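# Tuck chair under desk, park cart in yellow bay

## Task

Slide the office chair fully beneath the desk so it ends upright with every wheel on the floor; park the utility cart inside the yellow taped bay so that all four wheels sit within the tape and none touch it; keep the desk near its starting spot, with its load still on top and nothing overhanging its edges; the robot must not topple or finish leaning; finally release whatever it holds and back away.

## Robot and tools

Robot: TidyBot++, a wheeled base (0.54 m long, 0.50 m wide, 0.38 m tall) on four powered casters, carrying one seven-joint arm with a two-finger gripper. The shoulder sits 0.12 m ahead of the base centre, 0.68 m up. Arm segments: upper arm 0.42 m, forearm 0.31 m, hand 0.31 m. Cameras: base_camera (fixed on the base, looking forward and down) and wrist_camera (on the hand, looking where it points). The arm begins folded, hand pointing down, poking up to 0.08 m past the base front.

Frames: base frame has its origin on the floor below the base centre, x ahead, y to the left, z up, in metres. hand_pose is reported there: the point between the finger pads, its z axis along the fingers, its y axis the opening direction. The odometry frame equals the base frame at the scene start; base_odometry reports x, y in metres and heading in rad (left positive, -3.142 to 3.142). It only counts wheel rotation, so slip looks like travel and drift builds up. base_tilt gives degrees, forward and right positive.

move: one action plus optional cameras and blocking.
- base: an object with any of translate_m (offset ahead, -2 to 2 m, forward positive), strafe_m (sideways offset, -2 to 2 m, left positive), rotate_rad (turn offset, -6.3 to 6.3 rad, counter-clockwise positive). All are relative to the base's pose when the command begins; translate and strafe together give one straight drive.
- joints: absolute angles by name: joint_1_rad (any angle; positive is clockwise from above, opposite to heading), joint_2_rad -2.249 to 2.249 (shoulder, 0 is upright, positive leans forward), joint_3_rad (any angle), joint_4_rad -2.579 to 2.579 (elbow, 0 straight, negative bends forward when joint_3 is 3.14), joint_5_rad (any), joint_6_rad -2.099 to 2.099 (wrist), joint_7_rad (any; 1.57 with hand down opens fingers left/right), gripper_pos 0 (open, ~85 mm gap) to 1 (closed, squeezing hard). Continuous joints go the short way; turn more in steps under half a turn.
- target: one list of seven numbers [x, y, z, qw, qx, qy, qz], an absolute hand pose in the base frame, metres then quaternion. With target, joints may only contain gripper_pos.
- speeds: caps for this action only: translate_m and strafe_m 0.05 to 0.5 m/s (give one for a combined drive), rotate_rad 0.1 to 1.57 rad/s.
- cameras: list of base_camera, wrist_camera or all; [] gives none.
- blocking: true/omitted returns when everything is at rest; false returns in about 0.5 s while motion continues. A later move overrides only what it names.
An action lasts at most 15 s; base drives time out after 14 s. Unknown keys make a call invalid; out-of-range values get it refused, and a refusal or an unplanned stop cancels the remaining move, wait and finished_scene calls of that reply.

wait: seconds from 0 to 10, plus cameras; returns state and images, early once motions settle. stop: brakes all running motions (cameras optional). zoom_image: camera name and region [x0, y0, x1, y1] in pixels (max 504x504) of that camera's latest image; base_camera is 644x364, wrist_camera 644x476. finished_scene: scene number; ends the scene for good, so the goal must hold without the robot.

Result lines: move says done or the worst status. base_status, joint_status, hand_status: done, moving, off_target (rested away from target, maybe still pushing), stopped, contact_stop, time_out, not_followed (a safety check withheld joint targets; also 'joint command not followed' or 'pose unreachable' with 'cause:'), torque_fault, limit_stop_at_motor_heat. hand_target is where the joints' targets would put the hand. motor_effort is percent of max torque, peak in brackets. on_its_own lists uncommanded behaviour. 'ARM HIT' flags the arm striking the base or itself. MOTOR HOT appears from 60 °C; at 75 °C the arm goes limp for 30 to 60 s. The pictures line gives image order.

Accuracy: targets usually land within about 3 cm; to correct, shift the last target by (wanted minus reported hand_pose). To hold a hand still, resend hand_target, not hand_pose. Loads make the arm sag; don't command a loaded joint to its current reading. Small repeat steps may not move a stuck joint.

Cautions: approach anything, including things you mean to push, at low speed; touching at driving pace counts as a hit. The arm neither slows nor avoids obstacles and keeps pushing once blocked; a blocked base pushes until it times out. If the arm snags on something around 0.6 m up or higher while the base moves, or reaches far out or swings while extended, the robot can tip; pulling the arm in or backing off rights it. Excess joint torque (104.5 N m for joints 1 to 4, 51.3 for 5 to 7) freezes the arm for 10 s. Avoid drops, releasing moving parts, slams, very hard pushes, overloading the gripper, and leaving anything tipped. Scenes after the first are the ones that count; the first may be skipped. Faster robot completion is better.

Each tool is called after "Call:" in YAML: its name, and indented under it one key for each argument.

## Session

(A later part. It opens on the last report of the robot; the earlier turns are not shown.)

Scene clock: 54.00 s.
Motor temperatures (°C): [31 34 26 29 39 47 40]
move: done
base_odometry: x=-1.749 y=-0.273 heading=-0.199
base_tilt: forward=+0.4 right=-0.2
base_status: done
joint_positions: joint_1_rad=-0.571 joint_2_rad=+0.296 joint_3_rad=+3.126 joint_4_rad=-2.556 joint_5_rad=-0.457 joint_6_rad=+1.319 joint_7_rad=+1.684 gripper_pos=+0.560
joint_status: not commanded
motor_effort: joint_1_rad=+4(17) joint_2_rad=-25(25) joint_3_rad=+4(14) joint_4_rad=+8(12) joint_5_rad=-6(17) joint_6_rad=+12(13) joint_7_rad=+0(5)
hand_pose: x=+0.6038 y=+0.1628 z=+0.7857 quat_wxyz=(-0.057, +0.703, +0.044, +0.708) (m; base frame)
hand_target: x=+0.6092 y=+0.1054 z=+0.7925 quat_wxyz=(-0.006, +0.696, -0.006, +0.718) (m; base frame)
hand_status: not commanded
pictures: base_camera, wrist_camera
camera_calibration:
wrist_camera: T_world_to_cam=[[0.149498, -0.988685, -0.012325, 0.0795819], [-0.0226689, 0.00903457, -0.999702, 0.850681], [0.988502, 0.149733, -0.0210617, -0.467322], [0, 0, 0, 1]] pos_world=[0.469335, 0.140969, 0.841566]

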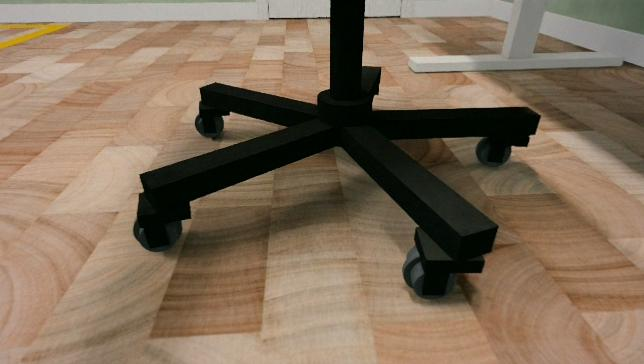

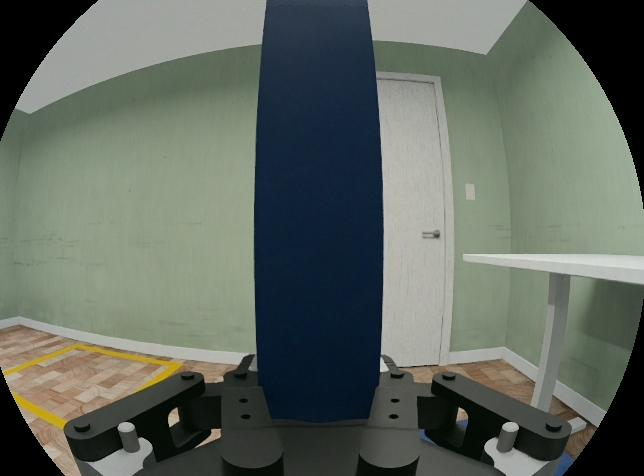

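Call:
move:
  joints: {"gripper_pos":0}
  cameras: []

Call:
move:
  base: {"translate_m":-0.2}
  speeds: {"translate_m":0.2}
  cameras: []

Call:
move:
  base: {"translate_m":-0.2,"strafe_m":0.8}
  cameras: []

Call:
move:
  base: {"rotate_rad":-1.446}
  joints: {"gripper_pos":1}
  cameras: []

Call:
move:
  base: {"strafe_m":1.03}
  target: [0.55, 0.0, 0.68, 0, 0.7071, 0, 0.7071]

Scene clock: 55.27 s.
Motor temperatures (°C): [31 34 26 29 39 47 40]
move: done
base_odometry: x=-1.749 y=-0.273 heading=-0.199
base_tilt: forward=+0.4 right=-0.2
base_status: not commanded
joint_positions: joint_1_rad=-0.555 joint_2_rad=+0.293 joint_3_rad=+3.143 joint_4_rad=-2.558 joint_5_rad=-0.483 joint_6_rad=+1.319 joint_7_rad=+1.684 gripper_pos=+0.000
joint_status: all done
motor_effort: joint_1_rad=+0(4) joint_2_rad=-21(25) joint_3_rad=+1(5) joint_4_rad=+10(11) joint_5_rad=+1(7) joint_6_rad=+9(13) joint_7_rad=+0(0)
hand_pose: x=+0.6087 y=+0.1396 z=+0.7859 quat_wxyz=(-0.038, +0.704, +0.024, +0.709) (m; base frame)
hand_target: x=+0.6092 y=+0.1054 z=+0.7925 quat_wxyz=(-0.006, +0.696, -0.006, +0.718) (m; base frame)
hand_status: not commanded
pictures: none
No camera images: "cameras" was empty.

Scene clock: 57.03 s.
Motor temperatures (°C): [31 34 26 29 39 47 40]
move: done
base_odometry: x=-1.945 y=-0.234 heading=-0.199
base_tilt: forward=+0.4 right=-0.2
base_status: done
joint_positions: joint_1_rad=-0.553 joint_2_rad=+0.292 joint_3_rad=+3.145 joint_4_rad=-2.560 joint_5_rad=-0.483 joint_6_rad=+1.319 joint_7_rad=+1.684 gripper_pos=+0.000
joint_status: not commanded
motor_effort: joint_1_rad=+0(1) joint_2_rad=-21(22) joint_3_rad=+1(1) joint_4_rad=+10(11) joint_5_rad=+0(1) joint_6_rad=+9(10) joint_7_rad=+0(0)
hand_pose: x=+0.6085 y=+0.1379 z=+0.7857 quat_wxyz=(-0.037, +0.704, +0.023, +0.709) (m; base frame)
hand_target: x=+0.6092 y=+0.1054 z=+0.7925 quat_wxyz=(-0.006, +0.696, -0.006, +0.718) (m; base frame)
hand_status: not commanded
pictures: none
No camera images: "cameras" was empty.

Scene clock: 60.07 s.
Motor temperatures (°C): [31 34 26 29 39 47 40]
move: done
base_odometry: x=-1.983 y=+0.590 heading=-0.199
base_tilt: forward=+0.4 right=-0.2
base_status: done
joint_positions: joint_1_rad=-0.550 joint_2_rad=+0.292 joint_3_rad=+3.147 joint_4_rad=-2.560 joint_5_rad=-0.483 joint_6_rad=+1.319 joint_7_rad=+1.684 gripper_pos=+0.000
joint_status: not commanded
motor_effort: joint_1_rad=+0(2) joint_2_rad=-21(21) joint_3_rad=+1(2) joint_4_rad=+10(11) joint_5_rad=+0(2) joint_6_rad=+9(9) joint_7_rad=+0(0)
hand_pose: x=+0.6094 y=+0.1348 z=+0.7858 quat_wxyz=(-0.034, +0.704, +0.021, +0.709) (m; base frame)
hand_target: x=+0.6092 y=+0.1054 z=+0.7925 quat_wxyz=(-0.006, +0.696, -0.006, +0.718) (m; base frame)
hand_status: not commanded
pictures: none
No camera images: "cameras" was empty.

Scene clock: 62.33 s.
Motor temperatures (°C): [31 34 26 29 39 47 40]
move: done
base_odometry: x=-1.983 y=+0.590 heading=-1.644
base_tilt: forward=+0.4 right=-0.2
base_status: done
joint_positions: joint_1_rad=-0.542 joint_2_rad=+0.292 joint_3_rad=+3.154 joint_4_rad=-2.560 joint_5_rad=-0.483 joint_6_rad=+1.319 joint_7_rad=+1.684 gripper_pos=+0.999
joint_status: all done
motor_effort: joint_1_rad=+0(2) joint_2_rad=-21(22) joint_3_rad=+1(2) joint_4_rad=+10(11) joint_5_rad=+0(2) joint_6_rad=+9(9) joint_7_rad=+0(0)
hand_pose: x=+0.6112 y=+0.1279 z=+0.7860 quat_wxyz=(-0.028, +0.704, +0.016, +0.709) (m; base frame)
hand_target: x=+0.6092 y=+0.1054 z=+0.7925 quat_wxyz=(-0.006, +0.696, -0.006, +0.718) (m; base frame)
hand_status: not commanded
pictures: none
No camera images: "cameras" was empty.

Scene clock: 65.87 s.
Motor temperatures (°C): [31 34 26 29 39 47 40]
move: off_target
base_odometry: x=-0.956 y=+0.514 heading=-1.645
base_tilt: forward=+0.4 right=-0.2
base_status: done
joint_positions: joint_1_rad=-0.007 joint_2_rad=+1.159 joint_3_rad=+3.154 joint_4_rad=-2.561 joint_5_rad=-0.045 joint_6_rad=+2.035 joint_7_rad=+1.616 gripper_pos=+0.999
joint_status: not commanded
motor_effort: joint_1_rad=+0(3) joint_2_rad=-31(32) joint_3_rad=-1(1) joint_4_rad=-3(12) joint_5_rad=-1(3) joint_6_rad=+9(10) joint_7_rad=+0(0)
hand_pose: x=+0.6419 y=-0.0115 z=+0.5514 quat_wxyz=(+0.040, +0.746, +0.016, +0.665) (m; base frame)
hand_target: x=+0.6387 y=-0.0016 z=+0.5606 quat_wxyz=(+0.000, +0.733, +0.004, +0.680) (m; base frame)
hand_status: off_target (0.158 m and 8.3 deg from the pose sent, 0.177 m and 3.8 deg at the start; a joint's target at an end of its range on 57 of 57 steps)
pictures: base_camera, wrist_camera
camera_calibration:
wrist_camera: T_world_to_cam=[[-0.0235356, -0.996064, 0.0854563, -0.0442621], [-0.145346, -0.0811625, -0.986046, 0.68905], [0.989101, -0.035628, -0.142864, -0.419225], [0, 0, 0, 1]] pos_world=[0.513765, -0.00309904, 0.623325]

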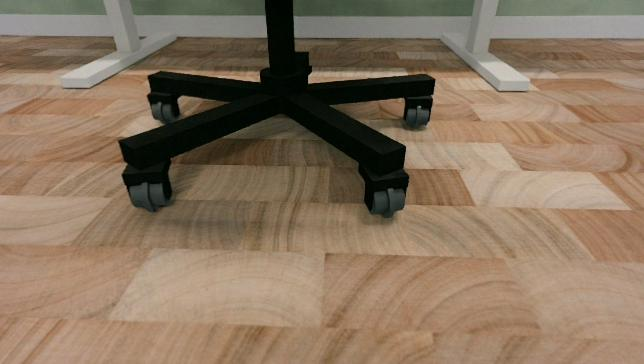

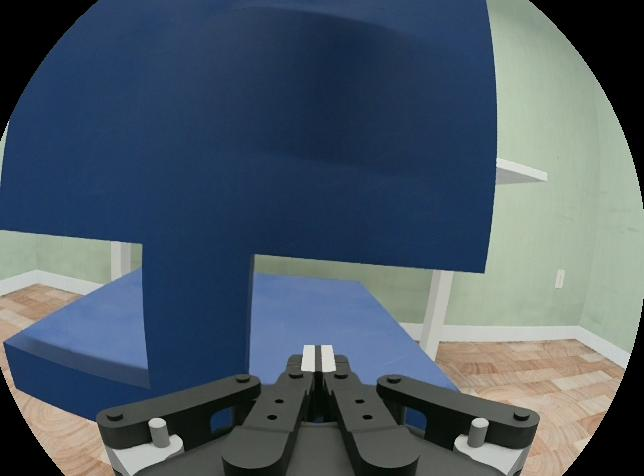

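Call:
move:
  base: {"strafe_m":0.1}
  target: [0.50, 0.0, 0.80, 0, 0.7071, 0, 0.7071]

Scene clock: 69.83 s.
Motor temperatures (°C): [31 34 26 29 39 47 40]
move: off_target
base_odometry: x=-0.856 y=+0.507 heading=-1.646
base_tilt: forward=+0.4 right=-0.2
base_status: done
joint_positions: joint_1_rad=-0.002 joint_2_rad=+1.107 joint_3_rad=+3.144 joint_4_rad=-2.561 joint_5_rad=-0.045 joint_6_rad=+2.040 joint_7_rad=+1.616 gripper_pos=+0.999
joint_status: not commanded
motor_effort: joint_1_rad=+0(3) joint_2_rad=-31(33) joint_3_rad=+0(2) joint_4_rad=-2(3) joint_5_rad=-2(2) joint_6_rad=+9(10) joint_7_rad=+0(0)
hand_pose: x=+0.6481 y=-0.0108 z=+0.5805 quat_wxyz=(+0.038, +0.727, +0.011, +0.686) (m; base frame)
hand_target: x=+0.6460 y=+0.0016 z=+0.5994 quat_wxyz=(+0.000, +0.708, -0.002, +0.706) (m; base frame)
hand_status: off_target (0.265 m and 5.6 deg from the pose sent, 0.286 m and 8.3 deg at the start; a joint's target at an end of its range on 17 of 17 steps)
pictures: base_camera, wrist_camera
camera_calibration:
wrist_camera: T_world_to_cam=[[-0.0287288, -0.996786, 0.074776, -0.0363259], [-0.0886407, -0.0719718, -0.99346, 0.686318], [0.995649, -0.0351691, -0.0862882, -0.458195], [0, 0, 0, 1]] pos_world=[0.515993, -0.00292799, 0.645009]

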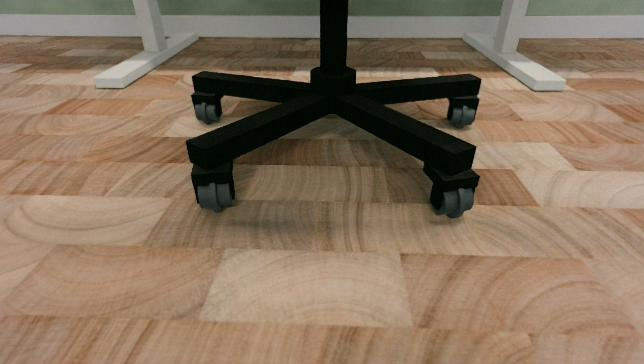

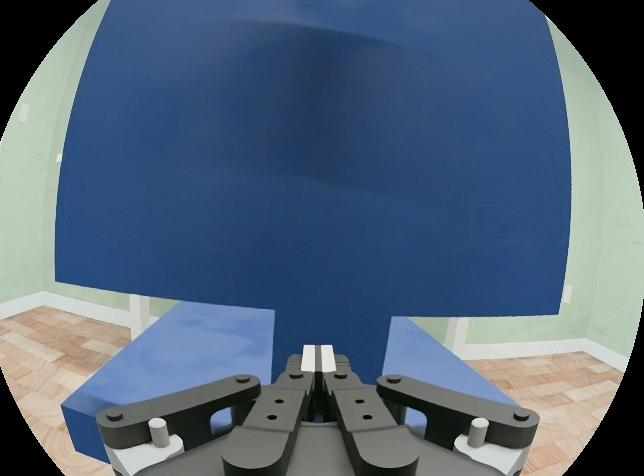

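Call:
move:
  base: {"translate_m":0.25,"strafe_m":-0.012}
  speeds: {"translate_m":0.08}

Scene clock: 73.57 s.
Motor temperatures (°C): [31 34 26 29 39 47 40]
move: done
base_odometry: x=-0.887 y=+0.259 heading=-1.645
base_tilt: forward=+0.4 right=-0.2
base_status: done
joint_positions: joint_1_rad=-0.001 joint_2_rad=+1.107 joint_3_rad=+3.142 joint_4_rad=-2.577 joint_5_rad=-0.045 joint_6_rad=+2.047 joint_7_rad=+1.616 gripper_pos=+0.999
joint_status: not commanded
motor_effort: joint_1_rad=+0(2) joint_2_rad=-31(33) joint_3_rad=+0(1) joint_4_rad=-1(7) joint_5_rad=-1(3) joint_6_rad=+9(10) joint_7_rad=+0(0)
hand_pose: x=+0.6435 y=-0.0106 z=+0.5805 quat_wxyz=(+0.037, +0.730, +0.011, +0.683) (m; base frame)
hand_target: x=+0.6460 y=+0.0016 z=+0.5994 quat_wxyz=(+0.000, +0.708, -0.002, +0.706) (m; base frame)
hand_status: not commanded
pictures: base_camera, wrist_camera
camera_calibration:
wrist_camera: T_world_to_cam=[[-0.0279135, -0.996917, 0.0733294, -0.0358852], [-0.0969529, -0.070312, -0.992802, 0.690963], [0.994897, -0.034822, -0.0946914, -0.448277], [0, 0, 0, 1]] pos_world=[0.511978, -0.0028015, 0.646173]

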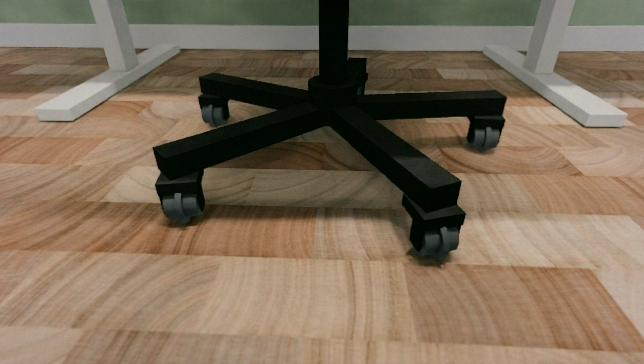

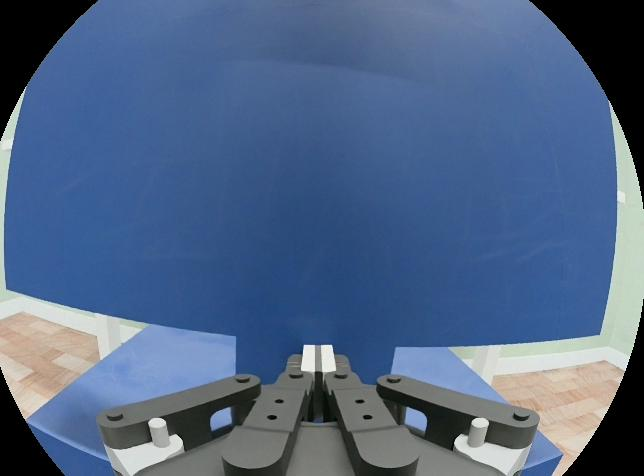

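Call:
move:
  base: {"translate_m":0.22}
  speeds: {"translate_m":0.08}

Scene clock: 76.93 s.
Motor temperatures (°C): [31 34 26 29 39 47 40]
move: done
base_odometry: x=-0.903 y=+0.039 heading=-1.646
base_tilt: forward=+0.4 right=-0.2
base_status: done
joint_positions: joint_1_rad=-0.001 joint_2_rad=+1.107 joint_3_rad=+3.140 joint_4_rad=-2.582 joint_5_rad=-0.045 joint_6_rad=+2.056 joint_7_rad=+1.616 gripper_pos=+0.999
joint_status: not commanded
motor_effort: joint_1_rad=+0(2) joint_2_rad=-31(33) joint_3_rad=+0(1) joint_4_rad=-1(5) joint_5_rad=-1(4) joint_6_rad=+9(11) joint_7_rad=+0(0)
hand_pose: x=+0.6421 y=-0.0101 z=+0.5824 quat_wxyz=(+0.036, +0.729, +0.011, +0.684) (m; base frame)
hand_target: x=+0.6460 y=+0.0016 z=+0.5994 quat_wxyz=(+0.000, +0.708, -0.002, +0.706) (m; base frame)
hand_status: not commanded
pictures: base_camera, wrist_camera
camera_calibration:
wrist_camera: T_world_to_cam=[[-0.0274373, -0.997014, 0.0721862, -0.0352397], [-0.0934799, -0.0693378, -0.993204, 0.690785], [0.995243, -0.0339987, -0.0912983, -0.448877], [0, 0, 0, 1]] pos_world=[0.510349, -0.00249815, 0.647653]

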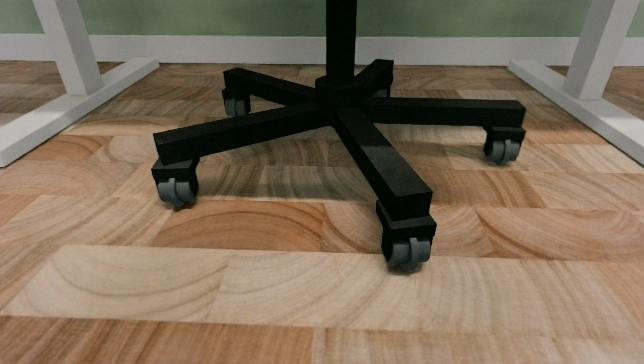

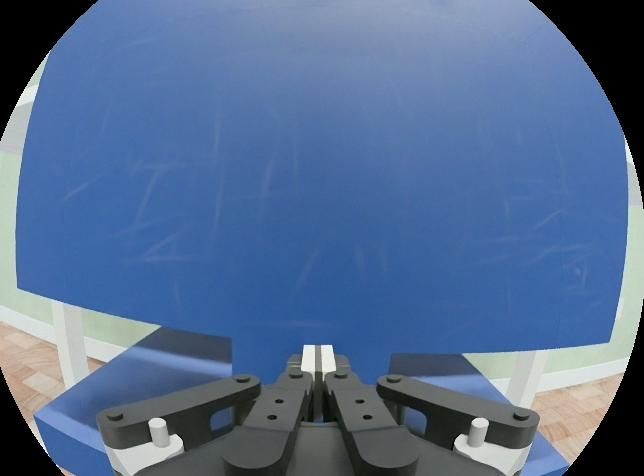

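Call:
move:
  base: {"translate_m":0.07}
  speeds: {"translate_m":0.05}

Scene clock: 81.07 s.
Motor temperatures (°C): [31 34 26 29 39 47 40]
move: done
base_odometry: x=-0.909 y=-0.031 heading=-1.646
base_tilt: forward=+0.4 right=-0.2
base_status: done
joint_positions: joint_1_rad=+0.003 joint_2_rad=+1.107 joint_3_rad=+3.140 joint_4_rad=-2.587 joint_5_rad=-0.045 joint_6_rad=+2.062 joint_7_rad=+1.616 gripper_pos=+0.999
joint_status: not commanded
motor_effort: joint_1_rad=+1(2) joint_2_rad=-32(34) joint_3_rad=+0(2) joint_4_rad=+0(5) joint_5_rad=-2(3) joint_6_rad=+9(11) joint_7_rad=+0(0)
hand_pose: x=+0.6407 y=-0.0119 z=+0.5835 quat_wxyz=(+0.037, +0.728, +0.009, +0.684) (m; base frame)
hand_target: x=+0.6460 y=+0.0016 z=+0.5994 quat_wxyz=(+0.000, +0.708, -0.002, +0.706) (m; base frame)
hand_status: not commanded
pictures: base_camera, wrist_camera
camera_calibration:
wrist_camera: T_world_to_cam=[[-0.030936, -0.996903, 0.0723056, -0.0350152], [-0.0932435, -0.0691463, -0.993239, 0.691439], [0.995163, -0.0374689, -0.0908156, -0.447705], [0, 0, 0, 1]] pos_world=[0.508928, -0.00387128, 0.648637]

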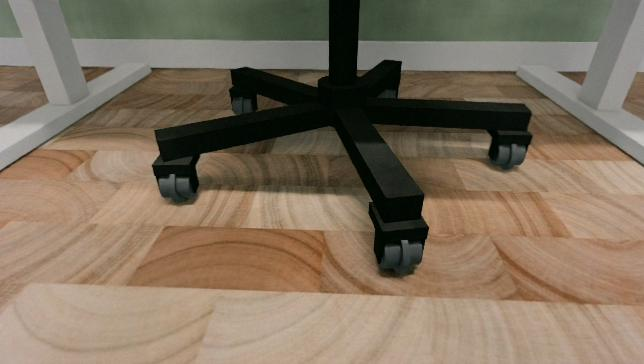

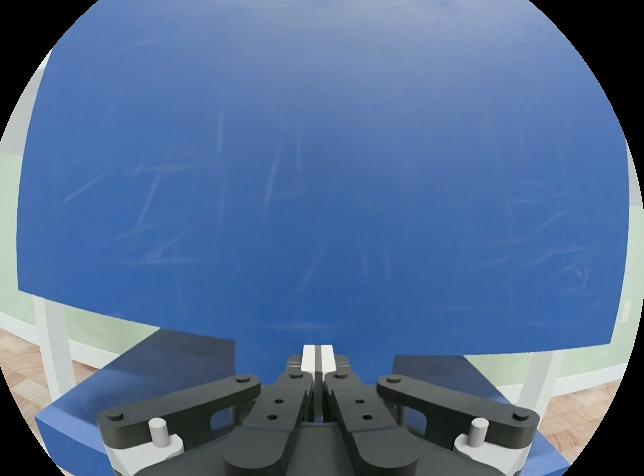

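Call:
move:
  base: {"translate_m":0.05}
  speeds: {"translate_m":0.05}
  cameras: ["wrist_camera"]

Call:
move:
  base: {"translate_m":0.04}
  speeds: {"translate_m":0.05}

Scene clock: 82.67 s.
Motor temperatures (°C): [31 34 26 29 39 47 40]
move: done
base_odometry: x=-0.912 y=-0.080 heading=-1.645
base_tilt: forward=+0.4 right=-0.2
base_status: done
joint_positions: joint_1_rad=+0.014 joint_2_rad=+1.105 joint_3_rad=+3.140 joint_4_rad=-2.672 joint_5_rad=-0.045 joint_6_rad=+2.094 joint_7_rad=+1.616 gripper_pos=+0.999
joint_status: not commanded
motor_effort: joint_1_rad=-2(4) joint_2_rad=-31(36) joint_3_rad=-2(3) joint_4_rad=+16(24) joint_5_rad=+1(4) joint_6_rad=+7(11) joint_7_rad=+0(0)
hand_pose: x=+0.6172 y=-0.0173 z=+0.5830 quat_wxyz=(+0.041, +0.746, +0.007, +0.665) (m; base frame)
hand_target: x=+0.6460 y=+0.0016 z=+0.5994 quat_wxyz=(+0.000, +0.708, -0.002, +0.706) (m; base frame)
hand_status: not commanded
pictures: wrist_camera
camera_calibration:
wrist_camera: T_world_to_cam=[[-0.0375912, -0.99649, 0.0747979, -0.0383963], [-0.144634, -0.0686372, -0.987102, 0.716521], [0.988771, -0.0479247, -0.141546, -0.391236], [0, 0, 0, 1]] pos_world=[0.489033, -0.00783136, 0.654774]

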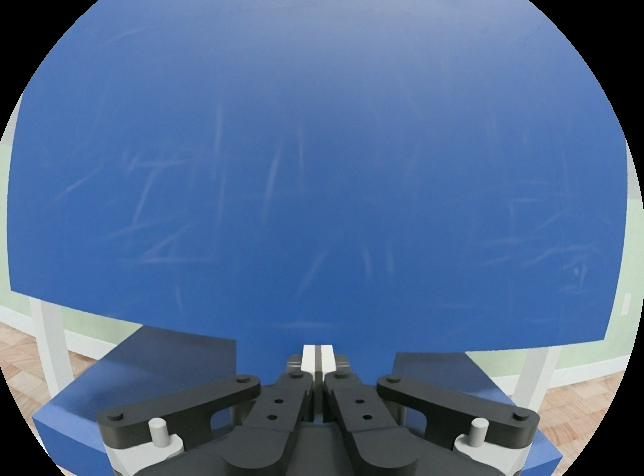

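Scene clock: 85.57 s.
Motor temperatures (°C): [31 34 26 29 39 47 40]
move: time_out
base_odometry: x=-0.915 y=-0.116 heading=-1.643
base_tilt: forward=+0.4 right=-0.2
base_status: translate_m time_out (by the wheels' count: +0.036 of +0.040)
joint_positions: joint_1_rad=+0.004 joint_2_rad=+1.109 joint_3_rad=+3.132 joint_4_rad=-2.672 joint_5_rad=-0.044 joint_6_rad=+2.101 joint_7_rad=+1.616 gripper_pos=+0.999
joint_status: not commanded
motor_effort: joint_1_rad=+0(4) joint_2_rad=-31(36) joint_3_rad=+0(3) joint_4_rad=+15(24) joint_5_rad=-1(4) joint_6_rad=+7(12) joint_7_rad=+0(0)
hand_pose: x=+0.6172 y=-0.0095 z=+0.5829 quat_wxyz=(+0.033, +0.745, +0.010, +0.666) (m; base frame)
hand_target: x=+0.6460 y=+0.0016 z=+0.5994 quat_wxyz=(+0.000, +0.708, -0.002, +0.706) (m; base frame)
hand_status: not commanded
pictures: base_camera, wrist_camera
camera_calibration:
wrist_camera: T_world_to_cam=[[-0.0232669, -0.997469, 0.0671931, -0.0349871], [-0.141148, -0.0632605, -0.987965, 0.715382], [0.989715, -0.0324711, -0.139318, -0.392619], [0, 0, 0, 1]] pos_world=[0.488741, -0.00239184, 0.654424]

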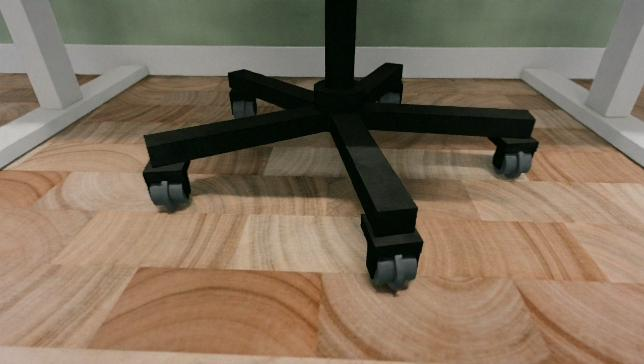

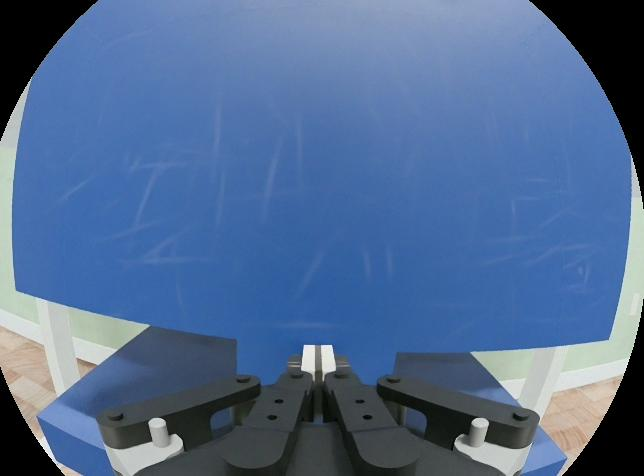

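Call:
move:
  base: {"translate_m":-0.94,"strafe_m":0.398}
  cameras: ["base_camera"]

Call:
move:
  base: {"rotate_rad":-2.197}
  joints: {"joint_1_rad":0,"joint_2_rad":-0.358,"joint_3_rad":3.1416,"joint_4_rad":-2.5,"joint_5_rad":0,"joint_6_rad":0.2,"joint_7_rad":1.571,"gripper_pos":0}

Scene clock: 89.23 s.
Motor temperatures (°C): [31 34 26 29 39 47 40]
move: done
base_odometry: x=-0.450 y=+0.793 heading=-1.643
base_tilt: forward=+0.4 right=-0.2
base_status: done
joint_positions: joint_1_rad=+0.008 joint_2_rad=+1.105 joint_3_rad=+3.132 joint_4_rad=-2.564 joint_5_rad=-0.044 joint_6_rad=+2.093 joint_7_rad=+1.616 gripper_pos=+0.999
joint_status: not commanded
motor_effort: joint_1_rad=+0(2) joint_2_rad=-31(37) joint_3_rad=+0(2) joint_4_rad=-2(15) joint_5_rad=-1(2) joint_6_rad=+9(14) joint_7_rad=+0(0)
hand_pose: x=+0.6478 y=-0.0119 z=+0.5976 quat_wxyz=(+0.036, +0.709, +0.006, +0.704) (m; base frame)
hand_target: x=+0.6460 y=+0.0016 z=+0.5994 quat_wxyz=(+0.000, +0.708, -0.002, +0.706) (m; base frame)
hand_status: not commanded
pictures: base_camera

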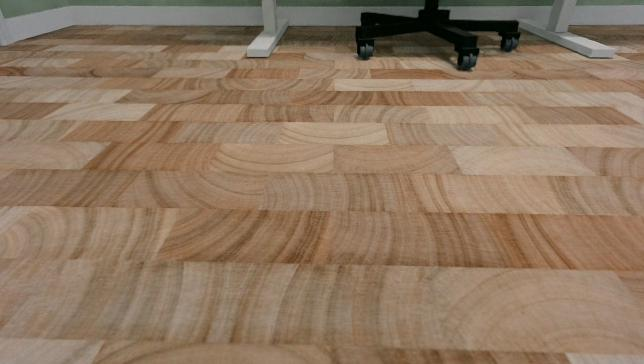

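Scene clock: 92.37 s.
Motor temperatures (°C): [31 34 26 29 39 47 40]
move: done
base_odometry: x=-0.450 y=+0.793 heading=+2.443
base_tilt: forward=+0.4 right=-0.2
base_status: done
joint_positions: joint_1_rad=+0.005 joint_2_rad=-0.347 joint_3_rad=+3.133 joint_4_rad=-2.515 joint_5_rad=-0.044 joint_6_rad=+0.254 joint_7_rad=+1.616 gripper_pos=+0.000
joint_status: all done
motor_effort: joint_1_rad=+0(4) joint_2_rad=-6(33) joint_3_rad=+0(2) joint_4_rad=+19(20) joint_5_rad=-1(2) joint_6_rad=+8(11) joint_7_rad=+0(1)
hand_pose: x=+0.5290 y=-0.0006 z=+0.7959 quat_wxyz=(+0.006, +0.818, +0.000, +0.576) (m; base frame)
hand_target: x=+0.5261 y=+0.0014 z=+0.7930 quat_wxyz=(+0.000, +0.825, +0.000, +0.564) (m; base frame)
hand_status: not commanded
pictures: base_camera, wrist_camera
camera_calibration:
wrist_camera: T_world_to_cam=[[0.000877122, -0.999932, 0.0116456, -0.0110551], [-0.364395, -0.0111645, -0.931177, 0.986873], [0.931244, -0.00342686, -0.36438, -0.0653004], [0, 0, 0, 1]] pos_world=[0.420432, -0.000260088, 0.895289]

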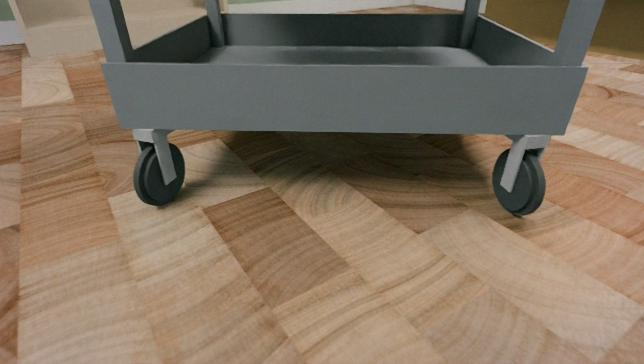

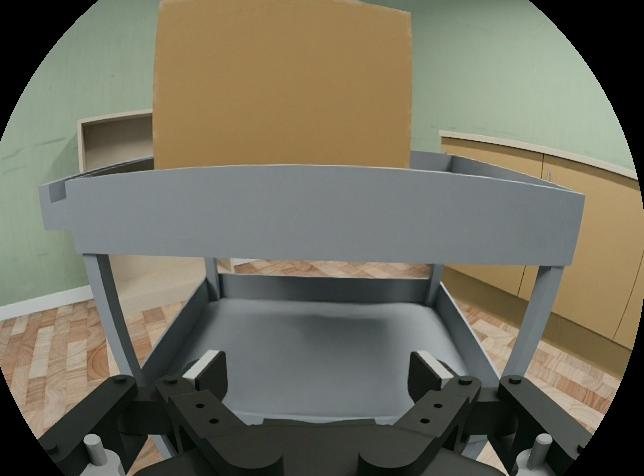

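Call:
move:
  target: [0.42, -0.22, 0.93, 0, 0.7071, 0.7071, 0]

Scene clock: 96.70 s.
Motor temperatures (°C): [30 34 26 29 39 47 40]
move: off_target
base_odometry: x=-0.450 y=+0.793 heading=+2.443
base_tilt: forward=+0.4 right=-0.2
base_status: not commanded
joint_positions: joint_1_rad=-1.792 joint_2_rad=-0.771 joint_3_rad=+3.933 joint_4_rad=-0.862 joint_5_rad=+1.095 joint_6_rad=-2.040 joint_7_rad=+2.818 gripper_pos=+0.000
joint_status: not commanded
motor_effort: joint_1_rad=+0(1) joint_2_rad=+27(31) joint_3_rad=-8(10) joint_4_rad=+6(22) joint_5_rad=-1(3) joint_6_rad=+5(9) joint_7_rad=+0(0)
hand_pose: x=+0.5091 y=-0.2359 z=+0.9843 quat_wxyz=(+0.126, +0.747, +0.611, +0.227) (m; base frame)
hand_target: x=+0.5003 y=-0.2544 z=+0.9758 quat_wxyz=(+0.128, +0.746, +0.621, +0.205) (m; base frame)
hand_status: off_target (0.106 m and 32.2 deg from the pose sent, 0.279 m and 109.4 deg at the start; a joint's target at an end of its range on 106 of 112 steps)
pictures: base_camera, wrist_camera
camera_calibration:
wrist_camera: T_world_to_cam=[[0.859987, -0.215291, 0.462679, -0.944752], [-0.159247, -0.974594, -0.157499, 0.0591308], [0.484833, 0.0617669, -0.872423, 0.763835], [0, 0, 0, 1]] pos_world=[0.451558, -0.192948, 1.11282]

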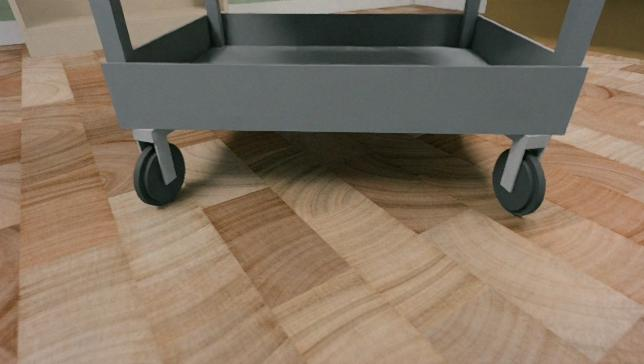

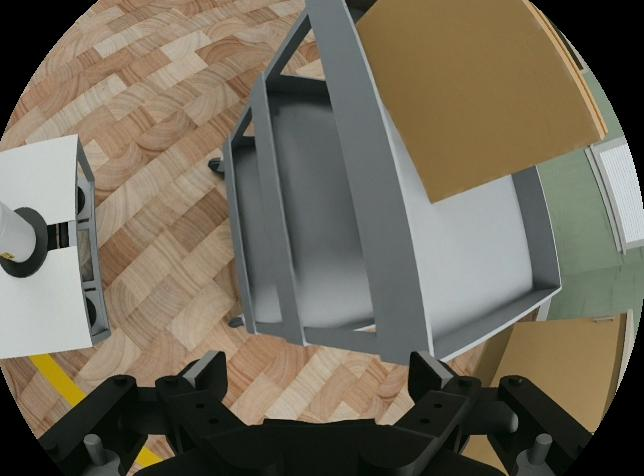

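Call:
move:
  joints: {"joint_1_rad":0.545,"joint_2_rad":0.286,"joint_3_rad":3.1416,"joint_4_rad":-0.754,"joint_5_rad":0,"joint_6_rad":-2.08,"joint_7_rad":0.545}

Scene clock: 100.57 s.
Motor temperatures (°C): [30 34 26 29 39 47 40]
move: done
base_odometry: x=-0.450 y=+0.793 heading=+2.444
base_tilt: forward=+0.4 right=-0.2
base_status: not commanded
joint_positions: joint_1_rad=+0.534 joint_2_rad=+0.269 joint_3_rad=+3.164 joint_4_rad=-0.769 joint_5_rad=+0.070 joint_6_rad=-2.041 joint_7_rad=+0.598 gripper_pos=+0.000
joint_status: all done
motor_effort: joint_1_rad=+0(2) joint_2_rad=-25(28) joint_3_rad=+0(9) joint_4_rad=+16(17) joint_5_rad=+0(2) joint_6_rad=+1(7) joint_7_rad=+0(1)
hand_pose: x=+0.4520 y=-0.2263 z=+0.9370 quat_wxyz=(+0.027, +0.710, -0.703, +0.038) (m; base frame)
hand_target: x=+0.4588 y=-0.2044 z=+0.9334 quat_wxyz=(-0.003, +0.707, -0.707, +0.011) (m; base frame)
hand_status: not commanded
pictures: base_camera, wrist_camera
camera_calibration:
wrist_camera: T_world_to_cam=[[-0.999656, -0.0155056, -0.0211608, 0.467398], [-0.0141744, 0.997996, -0.0616695, 0.342986], [0.0220746, -0.0613484, -0.997872, 1.04844], [0, 0, 0, 1]] pos_world=[0.448955, -0.270732, 1.07725]

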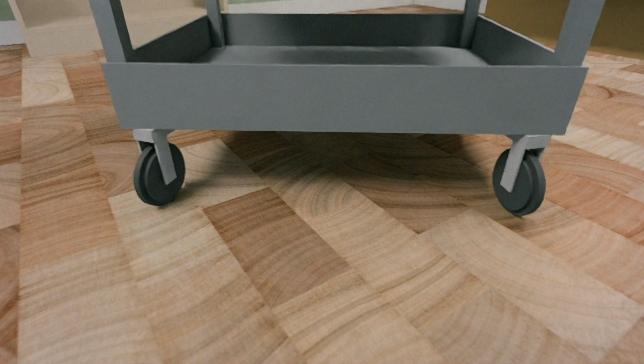

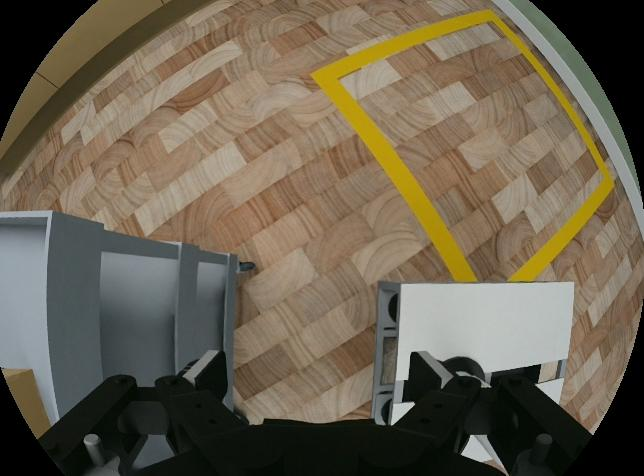

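Call:
move:
  base: {"translate_m":0.2}
  speeds: {"translate_m":0.15}

Scene clock: 102.67 s.
Motor temperatures (°C): [30 34 26 29 39 47 40]
move: done
base_odometry: x=-0.603 y=+0.921 heading=+2.443
base_tilt: forward=+0.4 right=-0.2
base_status: done
joint_positions: joint_1_rad=+0.538 joint_2_rad=+0.280 joint_3_rad=+3.161 joint_4_rad=-0.767 joint_5_rad=+0.066 joint_6_rad=-2.041 joint_7_rad=+0.597 gripper_pos=+0.000
joint_status: not commanded
motor_effort: joint_1_rad=+0(2) joint_2_rad=-25(28) joint_3_rad=+0(1) joint_4_rad=+15(16) joint_5_rad=+0(1) joint_6_rad=+1(2) joint_7_rad=+0(0)
hand_pose: x=+0.4548 y=-0.2273 z=+0.9330 quat_wxyz=(+0.025, +0.710, -0.703, +0.033) (m; base frame)
hand_target: x=+0.4588 y=-0.2044 z=+0.9334 quat_wxyz=(-0.003, +0.707, -0.707, +0.011) (m; base frame)
hand_status: not commanded
pictures: base_camera, wrist_camera
camera_calibration:
wrist_camera: T_world_to_cam=[[-0.99976, -0.0149943, -0.015999, 0.465491], [-0.0141243, 0.998485, -0.0531725, 0.336005], [0.0167721, -0.0529337, -0.998457, 1.04928], [0, 0, 0, 1]] pos_world=[0.452527, -0.272974, 1.07297]

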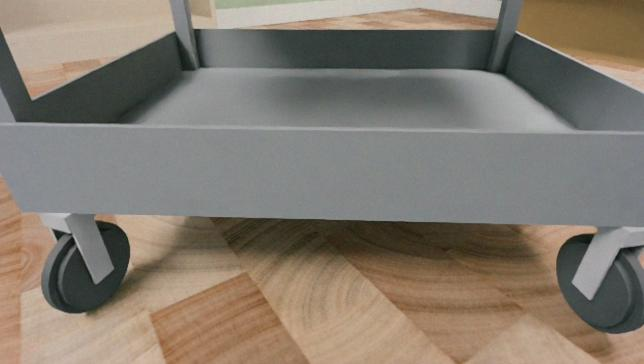

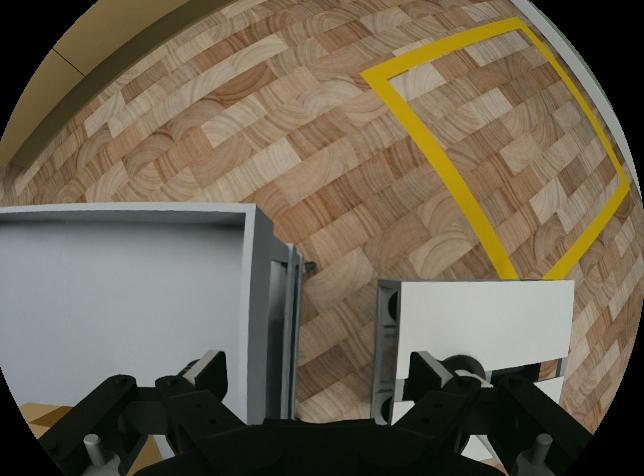

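Call:
move:
  base: {"translate_m":0.035}
  speeds: {"translate_m":0.1}
  cameras: []

Call:
move:
  joints: {"joint_1_rad":0.545,"joint_2_rad":0.245,"joint_3_rad":3.13,"joint_4_rad":-0.97,"joint_5_rad":-0.04,"joint_6_rad":-1.93,"joint_7_rad":0.515}

Scene clock: 103.73 s.
Motor temperatures (°C): [30 34 26 29 39 47 40]
move: done
base_odometry: x=-0.630 y=+0.944 heading=+2.442
base_tilt: forward=+0.4 right=-0.2
base_status: done
joint_positions: joint_1_rad=+0.540 joint_2_rad=+0.281 joint_3_rad=+3.160 joint_4_rad=-0.767 joint_5_rad=+0.065 joint_6_rad=-2.041 joint_7_rad=+0.597 gripper_pos=+0.000
joint_status: not commanded
motor_effort: joint_1_rad=+0(2) joint_2_rad=-26(28) joint_3_rad=+0(1) joint_4_rad=+16(16) joint_5_rad=-1(1) joint_6_rad=+1(1) joint_7_rad=+0(0)
hand_pose: x=+0.4549 y=-0.2278 z=+0.9327 quat_wxyz=(+0.025, +0.709, -0.704, +0.032) (m; base frame)
hand_target: x=+0.4588 y=-0.2044 z=+0.9334 quat_wxyz=(-0.003, +0.707, -0.707, +0.011) (m; base frame)
hand_status: not commanded
pictures: none
No camera images: "cameras" was empty.

Scene clock: 104.93 s.
Motor temperatures (°C): [30 34 26 29 39 47 40]
move: done
base_odometry: x=-0.630 y=+0.944 heading=+2.442
base_tilt: forward=+0.4 right=-0.2
base_status: not commanded
joint_positions: joint_1_rad=+0.540 joint_2_rad=+0.259 joint_3_rad=+3.153 joint_4_rad=-0.954 joint_5_rad=+0.030 joint_6_rad=-1.986 joint_7_rad=+0.567 gripper_pos=+0.000
joint_status: all done
motor_effort: joint_1_rad=+0(1) joint_2_rad=-25(26) joint_3_rad=+0(1) joint_4_rad=+16(17) joint_5_rad=+0(1) joint_6_rad=+0(2) joint_7_rad=+0(1)
hand_pose: x=+0.4431 y=-0.2068 z=+0.8882 quat_wxyz=(+0.021, +0.708, -0.705, -0.024) (m; base frame)
hand_target: x=+0.4658 y=-0.1905 z=+0.8885 quat_wxyz=(-0.019, +0.705, -0.709, -0.007) (m; base frame)
hand_status: not commanded
pictures: base_camera, wrist_camera
camera_calibration:
wrist_camera: T_world_to_cam=[[-0.998276, -0.0103745, 0.0577722, 0.388153], [-0.0084111, 0.999382, 0.0341249, 0.233085], [-0.0580905, 0.0335801, -0.997746, 1.05622], [0, 0, 0, 1]] pos_world=[0.4508, -0.264382, 1.02346]

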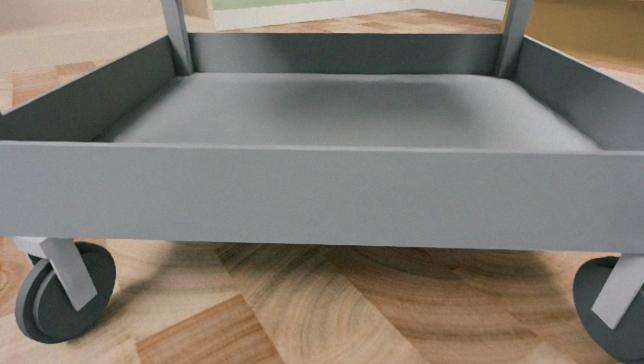

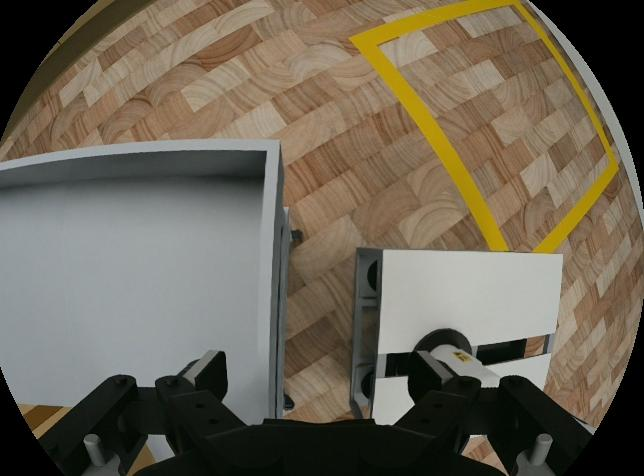

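Call:
move:
  base: {"translate_m":0.022}
  speeds: {"translate_m":0.1}
  cameras: []

Call:
move:
  joints: {"joint_1_rad":0.55,"joint_2_rad":0.205,"joint_3_rad":3.13,"joint_4_rad":-1.18,"joint_5_rad":-0.04,"joint_6_rad":-1.73,"joint_7_rad":0.49}

Scene clock: 105.90 s.
Motor temperatures (°C): [30 34 26 29 39 47 40]
move: done
base_odometry: x=-0.647 y=+0.958 heading=+2.441
base_tilt: forward=+0.4 right=-0.2
base_status: done
joint_positions: joint_1_rad=+0.541 joint_2_rad=+0.249 joint_3_rad=+3.148 joint_4_rad=-0.954 joint_5_rad=+0.026 joint_6_rad=-1.982 joint_7_rad=+0.567 gripper_pos=+0.000
joint_status: not commanded
motor_effort: joint_1_rad=+0(2) joint_2_rad=-25(29) joint_3_rad=+0(1) joint_4_rad=+16(17) joint_5_rad=-1(1) joint_6_rad=+0(1) joint_7_rad=+0(0)
hand_pose: x=+0.4434 y=-0.2043 z=+0.8918 quat_wxyz=(+0.017, +0.710, -0.703, -0.018) (m; base frame)
hand_target: x=+0.4658 y=-0.1905 z=+0.8885 quat_wxyz=(-0.019, +0.705, -0.709, -0.007) (m; base frame)
hand_status: not commanded
pictures: none
No camera images: "cameras" was empty.

Scene clock: 107.10 s.
Motor temperatures (°C): [30 34 26 29 39 47 40]
move: done
base_odometry: x=-0.647 y=+0.958 heading=+2.441
base_tilt: forward=+0.4 right=-0.2
base_status: not commanded
joint_positions: joint_1_rad=+0.541 joint_2_rad=+0.218 joint_3_rad=+3.148 joint_4_rad=-1.163 joint_5_rad=+0.026 joint_6_rad=-1.793 joint_7_rad=+0.542 gripper_pos=+0.000
joint_status: all done
motor_effort: joint_1_rad=+0(1) joint_2_rad=-24(26) joint_3_rad=+0(1) joint_4_rad=+17(18) joint_5_rad=+0(2) joint_6_rad=+0(2) joint_7_rad=+0(1)
hand_pose: x=+0.4484 y=-0.2081 z=+0.8407 quat_wxyz=(+0.017, +0.703, -0.711, -0.013) (m; base frame)
hand_target: x=+0.4715 y=-0.1952 z=+0.8410 quat_wxyz=(-0.024, +0.692, -0.722, +0.007) (m; base frame)
hand_status: not commanded
pictures: base_camera, wrist_camera
camera_calibration:
wrist_camera: T_world_to_cam=[[-0.999334, 0.00519874, 0.0361092, 0.418108], [0.00606602, 0.999695, 0.0239504, 0.238121], [-0.0359736, 0.0241535, -0.999061, 0.99836], [0, 0, 0, 1]] pos_world=[0.4523, -0.264336, 0.976622]

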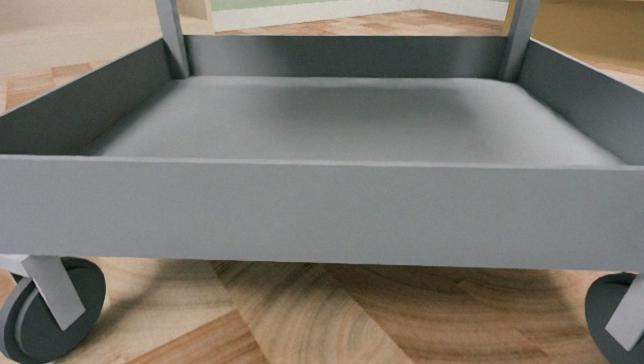

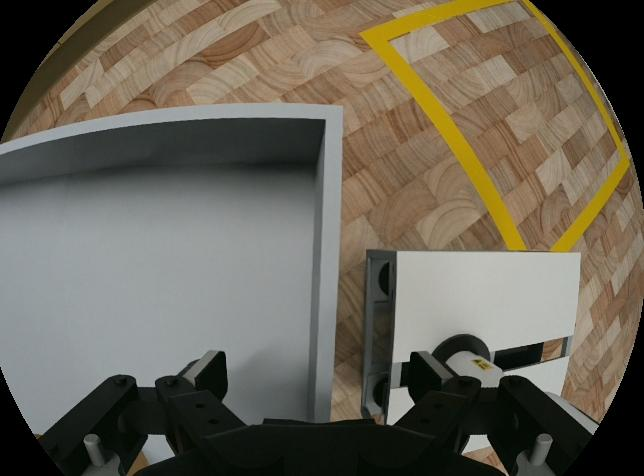

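Call:
move:
  joints: {"gripper_pos":1}

Scene clock: 108.33 s.
Motor temperatures (°C): [30 34 26 29 39 47 40]
move: off_target
base_odometry: x=-0.647 y=+0.958 heading=+2.441
base_tilt: forward=+0.4 right=-0.2
base_status: not commanded
joint_positions: joint_1_rad=+0.552 joint_2_rad=+0.213 joint_3_rad=+3.148 joint_4_rad=-1.168 joint_5_rad=+0.013 joint_6_rad=-1.771 joint_7_rad=+0.528 gripper_pos=+0.948
joint_status: gripper_pos off_target (ended at +0.948, target +1.000)
motor_effort: joint_1_rad=-1(3) joint_2_rad=-24(25) joint_3_rad=-1(2) joint_4_rad=+17(19) joint_5_rad=+0(3) joint_6_rad=-1(5) joint_7_rad=+0(3)
hand_pose: x=+0.4523 y=-0.2111 z=+0.8412 quat_wxyz=(+0.008, +0.695, -0.719, -0.003) (m; base frame)
hand_target: x=+0.4715 y=-0.1952 z=+0.8410 quat_wxyz=(-0.024, +0.692, -0.722, +0.007) (m; base frame)
hand_status: not commanded
pictures: base_camera, wrist_camera
camera_calibration:
wrist_camera: T_world_to_cam=[[-0.999554, 0.028203, 0.00980385, 0.449008], [0.0284167, 0.999345, 0.0223891, 0.232251], [-0.009166, 0.0226577, -0.999701, 0.987181], [0, 0, 0, 1]] pos_world=[0.451257, -0.267129, 0.977285]

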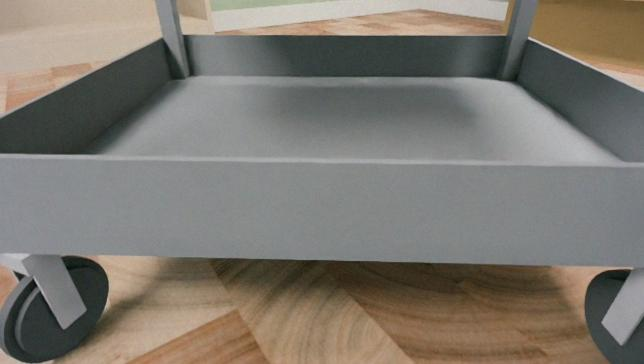

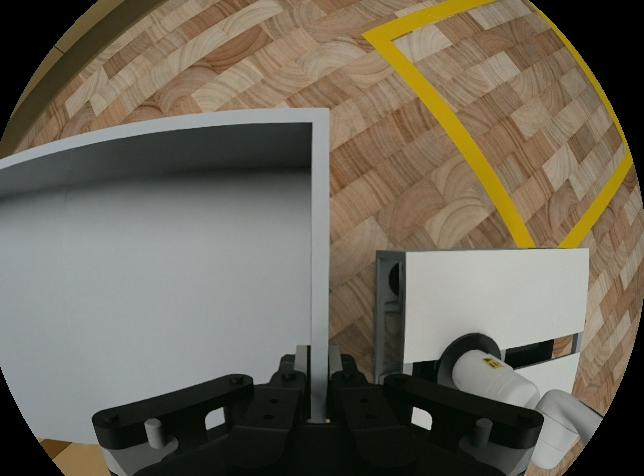

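Call:
move:
  base: {"translate_m":-0.114,"strafe_m":0.118,"rotate_rad":-0.314}
  speeds: {"translate_m":0.07,"rotate_rad":0.13}

Call:
move:
  base: {"translate_m":-0.089,"strafe_m":0.053,"rotate_rad":-0.314}
  speeds: {"translate_m":0.05,"rotate_rad":0.13}
  cameras: ["base_camera"]

Call:
move:
  base: {"translate_m":-0.033,"strafe_m":0.024,"rotate_rad":-0.314}
  speeds: {"translate_m":0.05,"rotate_rad":0.13}

Scene clock: 111.47 s.
Motor temperatures (°C): [30 34 26 29 39 47 40]
move: done
base_odometry: x=-0.636 y=+0.794 heading=+2.128
base_tilt: forward=+0.4 right=-0.2
base_status: done
joint_positions: joint_1_rad=+0.549 joint_2_rad=+0.207 joint_3_rad=+3.131 joint_4_rad=-1.176 joint_5_rad=+0.003 joint_6_rad=-1.749 joint_7_rad=+0.528 gripper_pos=+0.948
joint_status: not commanded
motor_effort: joint_1_rad=+1(5) joint_2_rad=-23(29) joint_3_rad=+0(4) joint_4_rad=+18(20) joint_5_rad=-3(6) joint_6_rad=+4(5) joint_7_rad=-1(2)
hand_pose: x=+0.4612 y=-0.2040 z=+0.8410 quat_wxyz=(-0.001, +0.703, -0.711, +0.005) (m; base frame)
hand_target: x=+0.4715 y=-0.1952 z=+0.8410 quat_wxyz=(-0.024, +0.692, -0.722, +0.007) (m; base frame)
hand_status: not commanded
pictures: base_camera, wrist_camera
camera_calibration:
wrist_camera: T_world_to_cam=[[-0.999877, 0.00575694, -0.0145969, 0.473828], [0.005406, 0.999698, 0.0239683, 0.234283], [0.0147304, 0.0238865, -0.999606, 0.976114], [0, 0, 0, 1]] pos_world=[0.458125, -0.260256, 0.977031]

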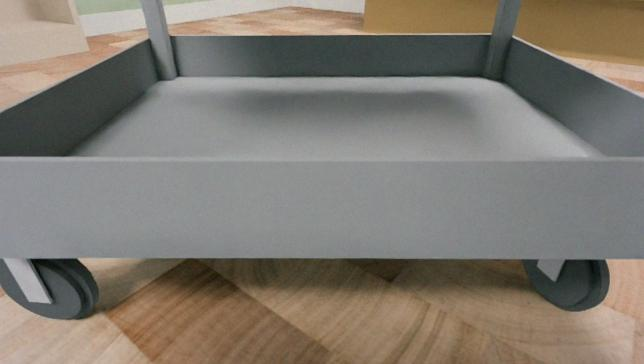

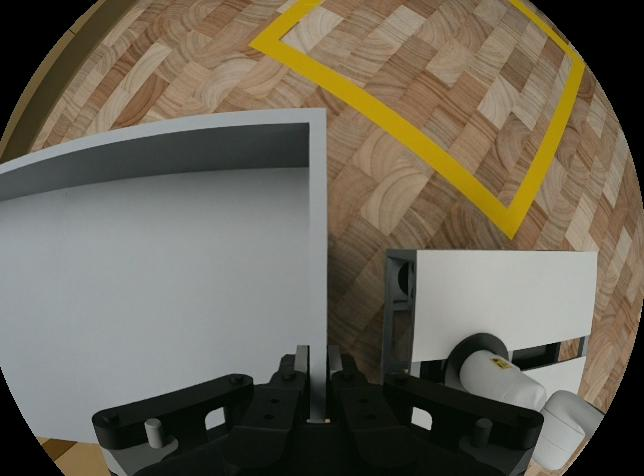

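Scene clock: 114.37 s.
Motor temperatures (°C): [30 34 26 29 39 47 40]
move: done
base_odometry: x=-0.633 y=+0.691 heading=+1.814
base_tilt: forward=+0.4 right=-0.2
base_status: done
joint_positions: joint_1_rad=+0.534 joint_2_rad=+0.205 joint_3_rad=+3.122 joint_4_rad=-1.179 joint_5_rad=-0.005 joint_6_rad=-1.746 joint_7_rad=+0.527 gripper_pos=+0.948
joint_status: not commanded
motor_effort: joint_1_rad=+3(7) joint_2_rad=-22(29) joint_3_rad=+2(6) joint_4_rad=+19(20) joint_5_rad=-2(4) joint_6_rad=+6(7) joint_7_rad=-3(3)
hand_pose: x=+0.4664 y=-0.1936 z=+0.8411 quat_wxyz=(-0.006, +0.712, -0.702, +0.004) (m; base frame)
hand_target: x=+0.4715 y=-0.1952 z=+0.8410 quat_wxyz=(-0.024, +0.692, -0.722, +0.007) (m; base frame)
hand_status: not commanded
pictures: base_camera

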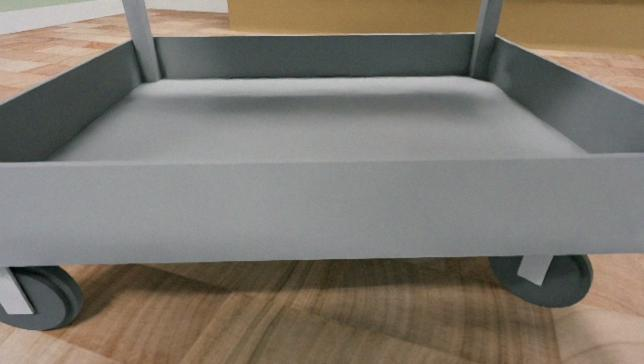

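Scene clock: 117.30 s.
Motor temperatures (°C): [30 34 26 29 39 47 40]
move: done
base_odometry: x=-0.649 y=+0.652 heading=+1.500
base_tilt: forward=+0.4 right=-0.2
base_status: done
joint_positions: joint_1_rad=+0.536 joint_2_rad=+0.204 joint_3_rad=+3.115 joint_4_rad=-1.180 joint_5_rad=-0.010 joint_6_rad=-1.746 joint_7_rad=+0.527 gripper_pos=+0.948
joint_status: not commanded
motor_effort: joint_1_rad=+1(8) joint_2_rad=-23(28) joint_3_rad=+1(7) joint_4_rad=+18(21) joint_5_rad=-6(7) joint_6_rad=+4(10) joint_7_rad=-4(7)
hand_pose: x=+0.4674 y=-0.1907 z=+0.8411 quat_wxyz=(-0.009, +0.714, -0.700, +0.003) (m; base frame)
hand_target: x=+0.4715 y=-0.1952 z=+0.8410 quat_wxyz=(-0.024, +0.692, -0.722, +0.007) (m; base frame)
hand_status: not commanded
pictures: base_camera, wrist_camera
camera_calibration:
wrist_camera: T_world_to_cam=[[-0.999432, -0.0239005, -0.0237763, 0.481819], [-0.0247634, 0.99902, 0.0366851, 0.22424], [0.0228762, 0.037253, -0.999044, 0.974085], [0, 0, 0, 1]] pos_world=[0.464815, -0.248792, 0.976384]

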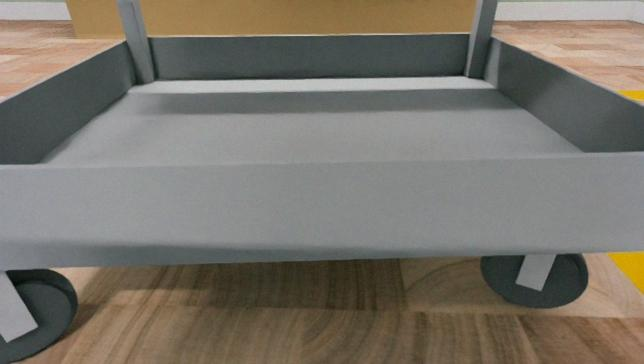

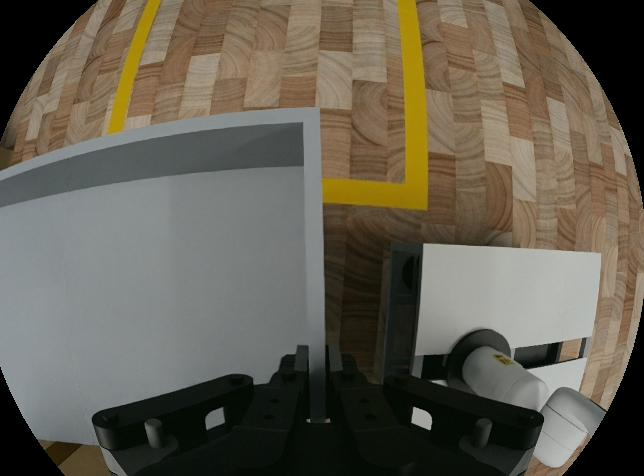

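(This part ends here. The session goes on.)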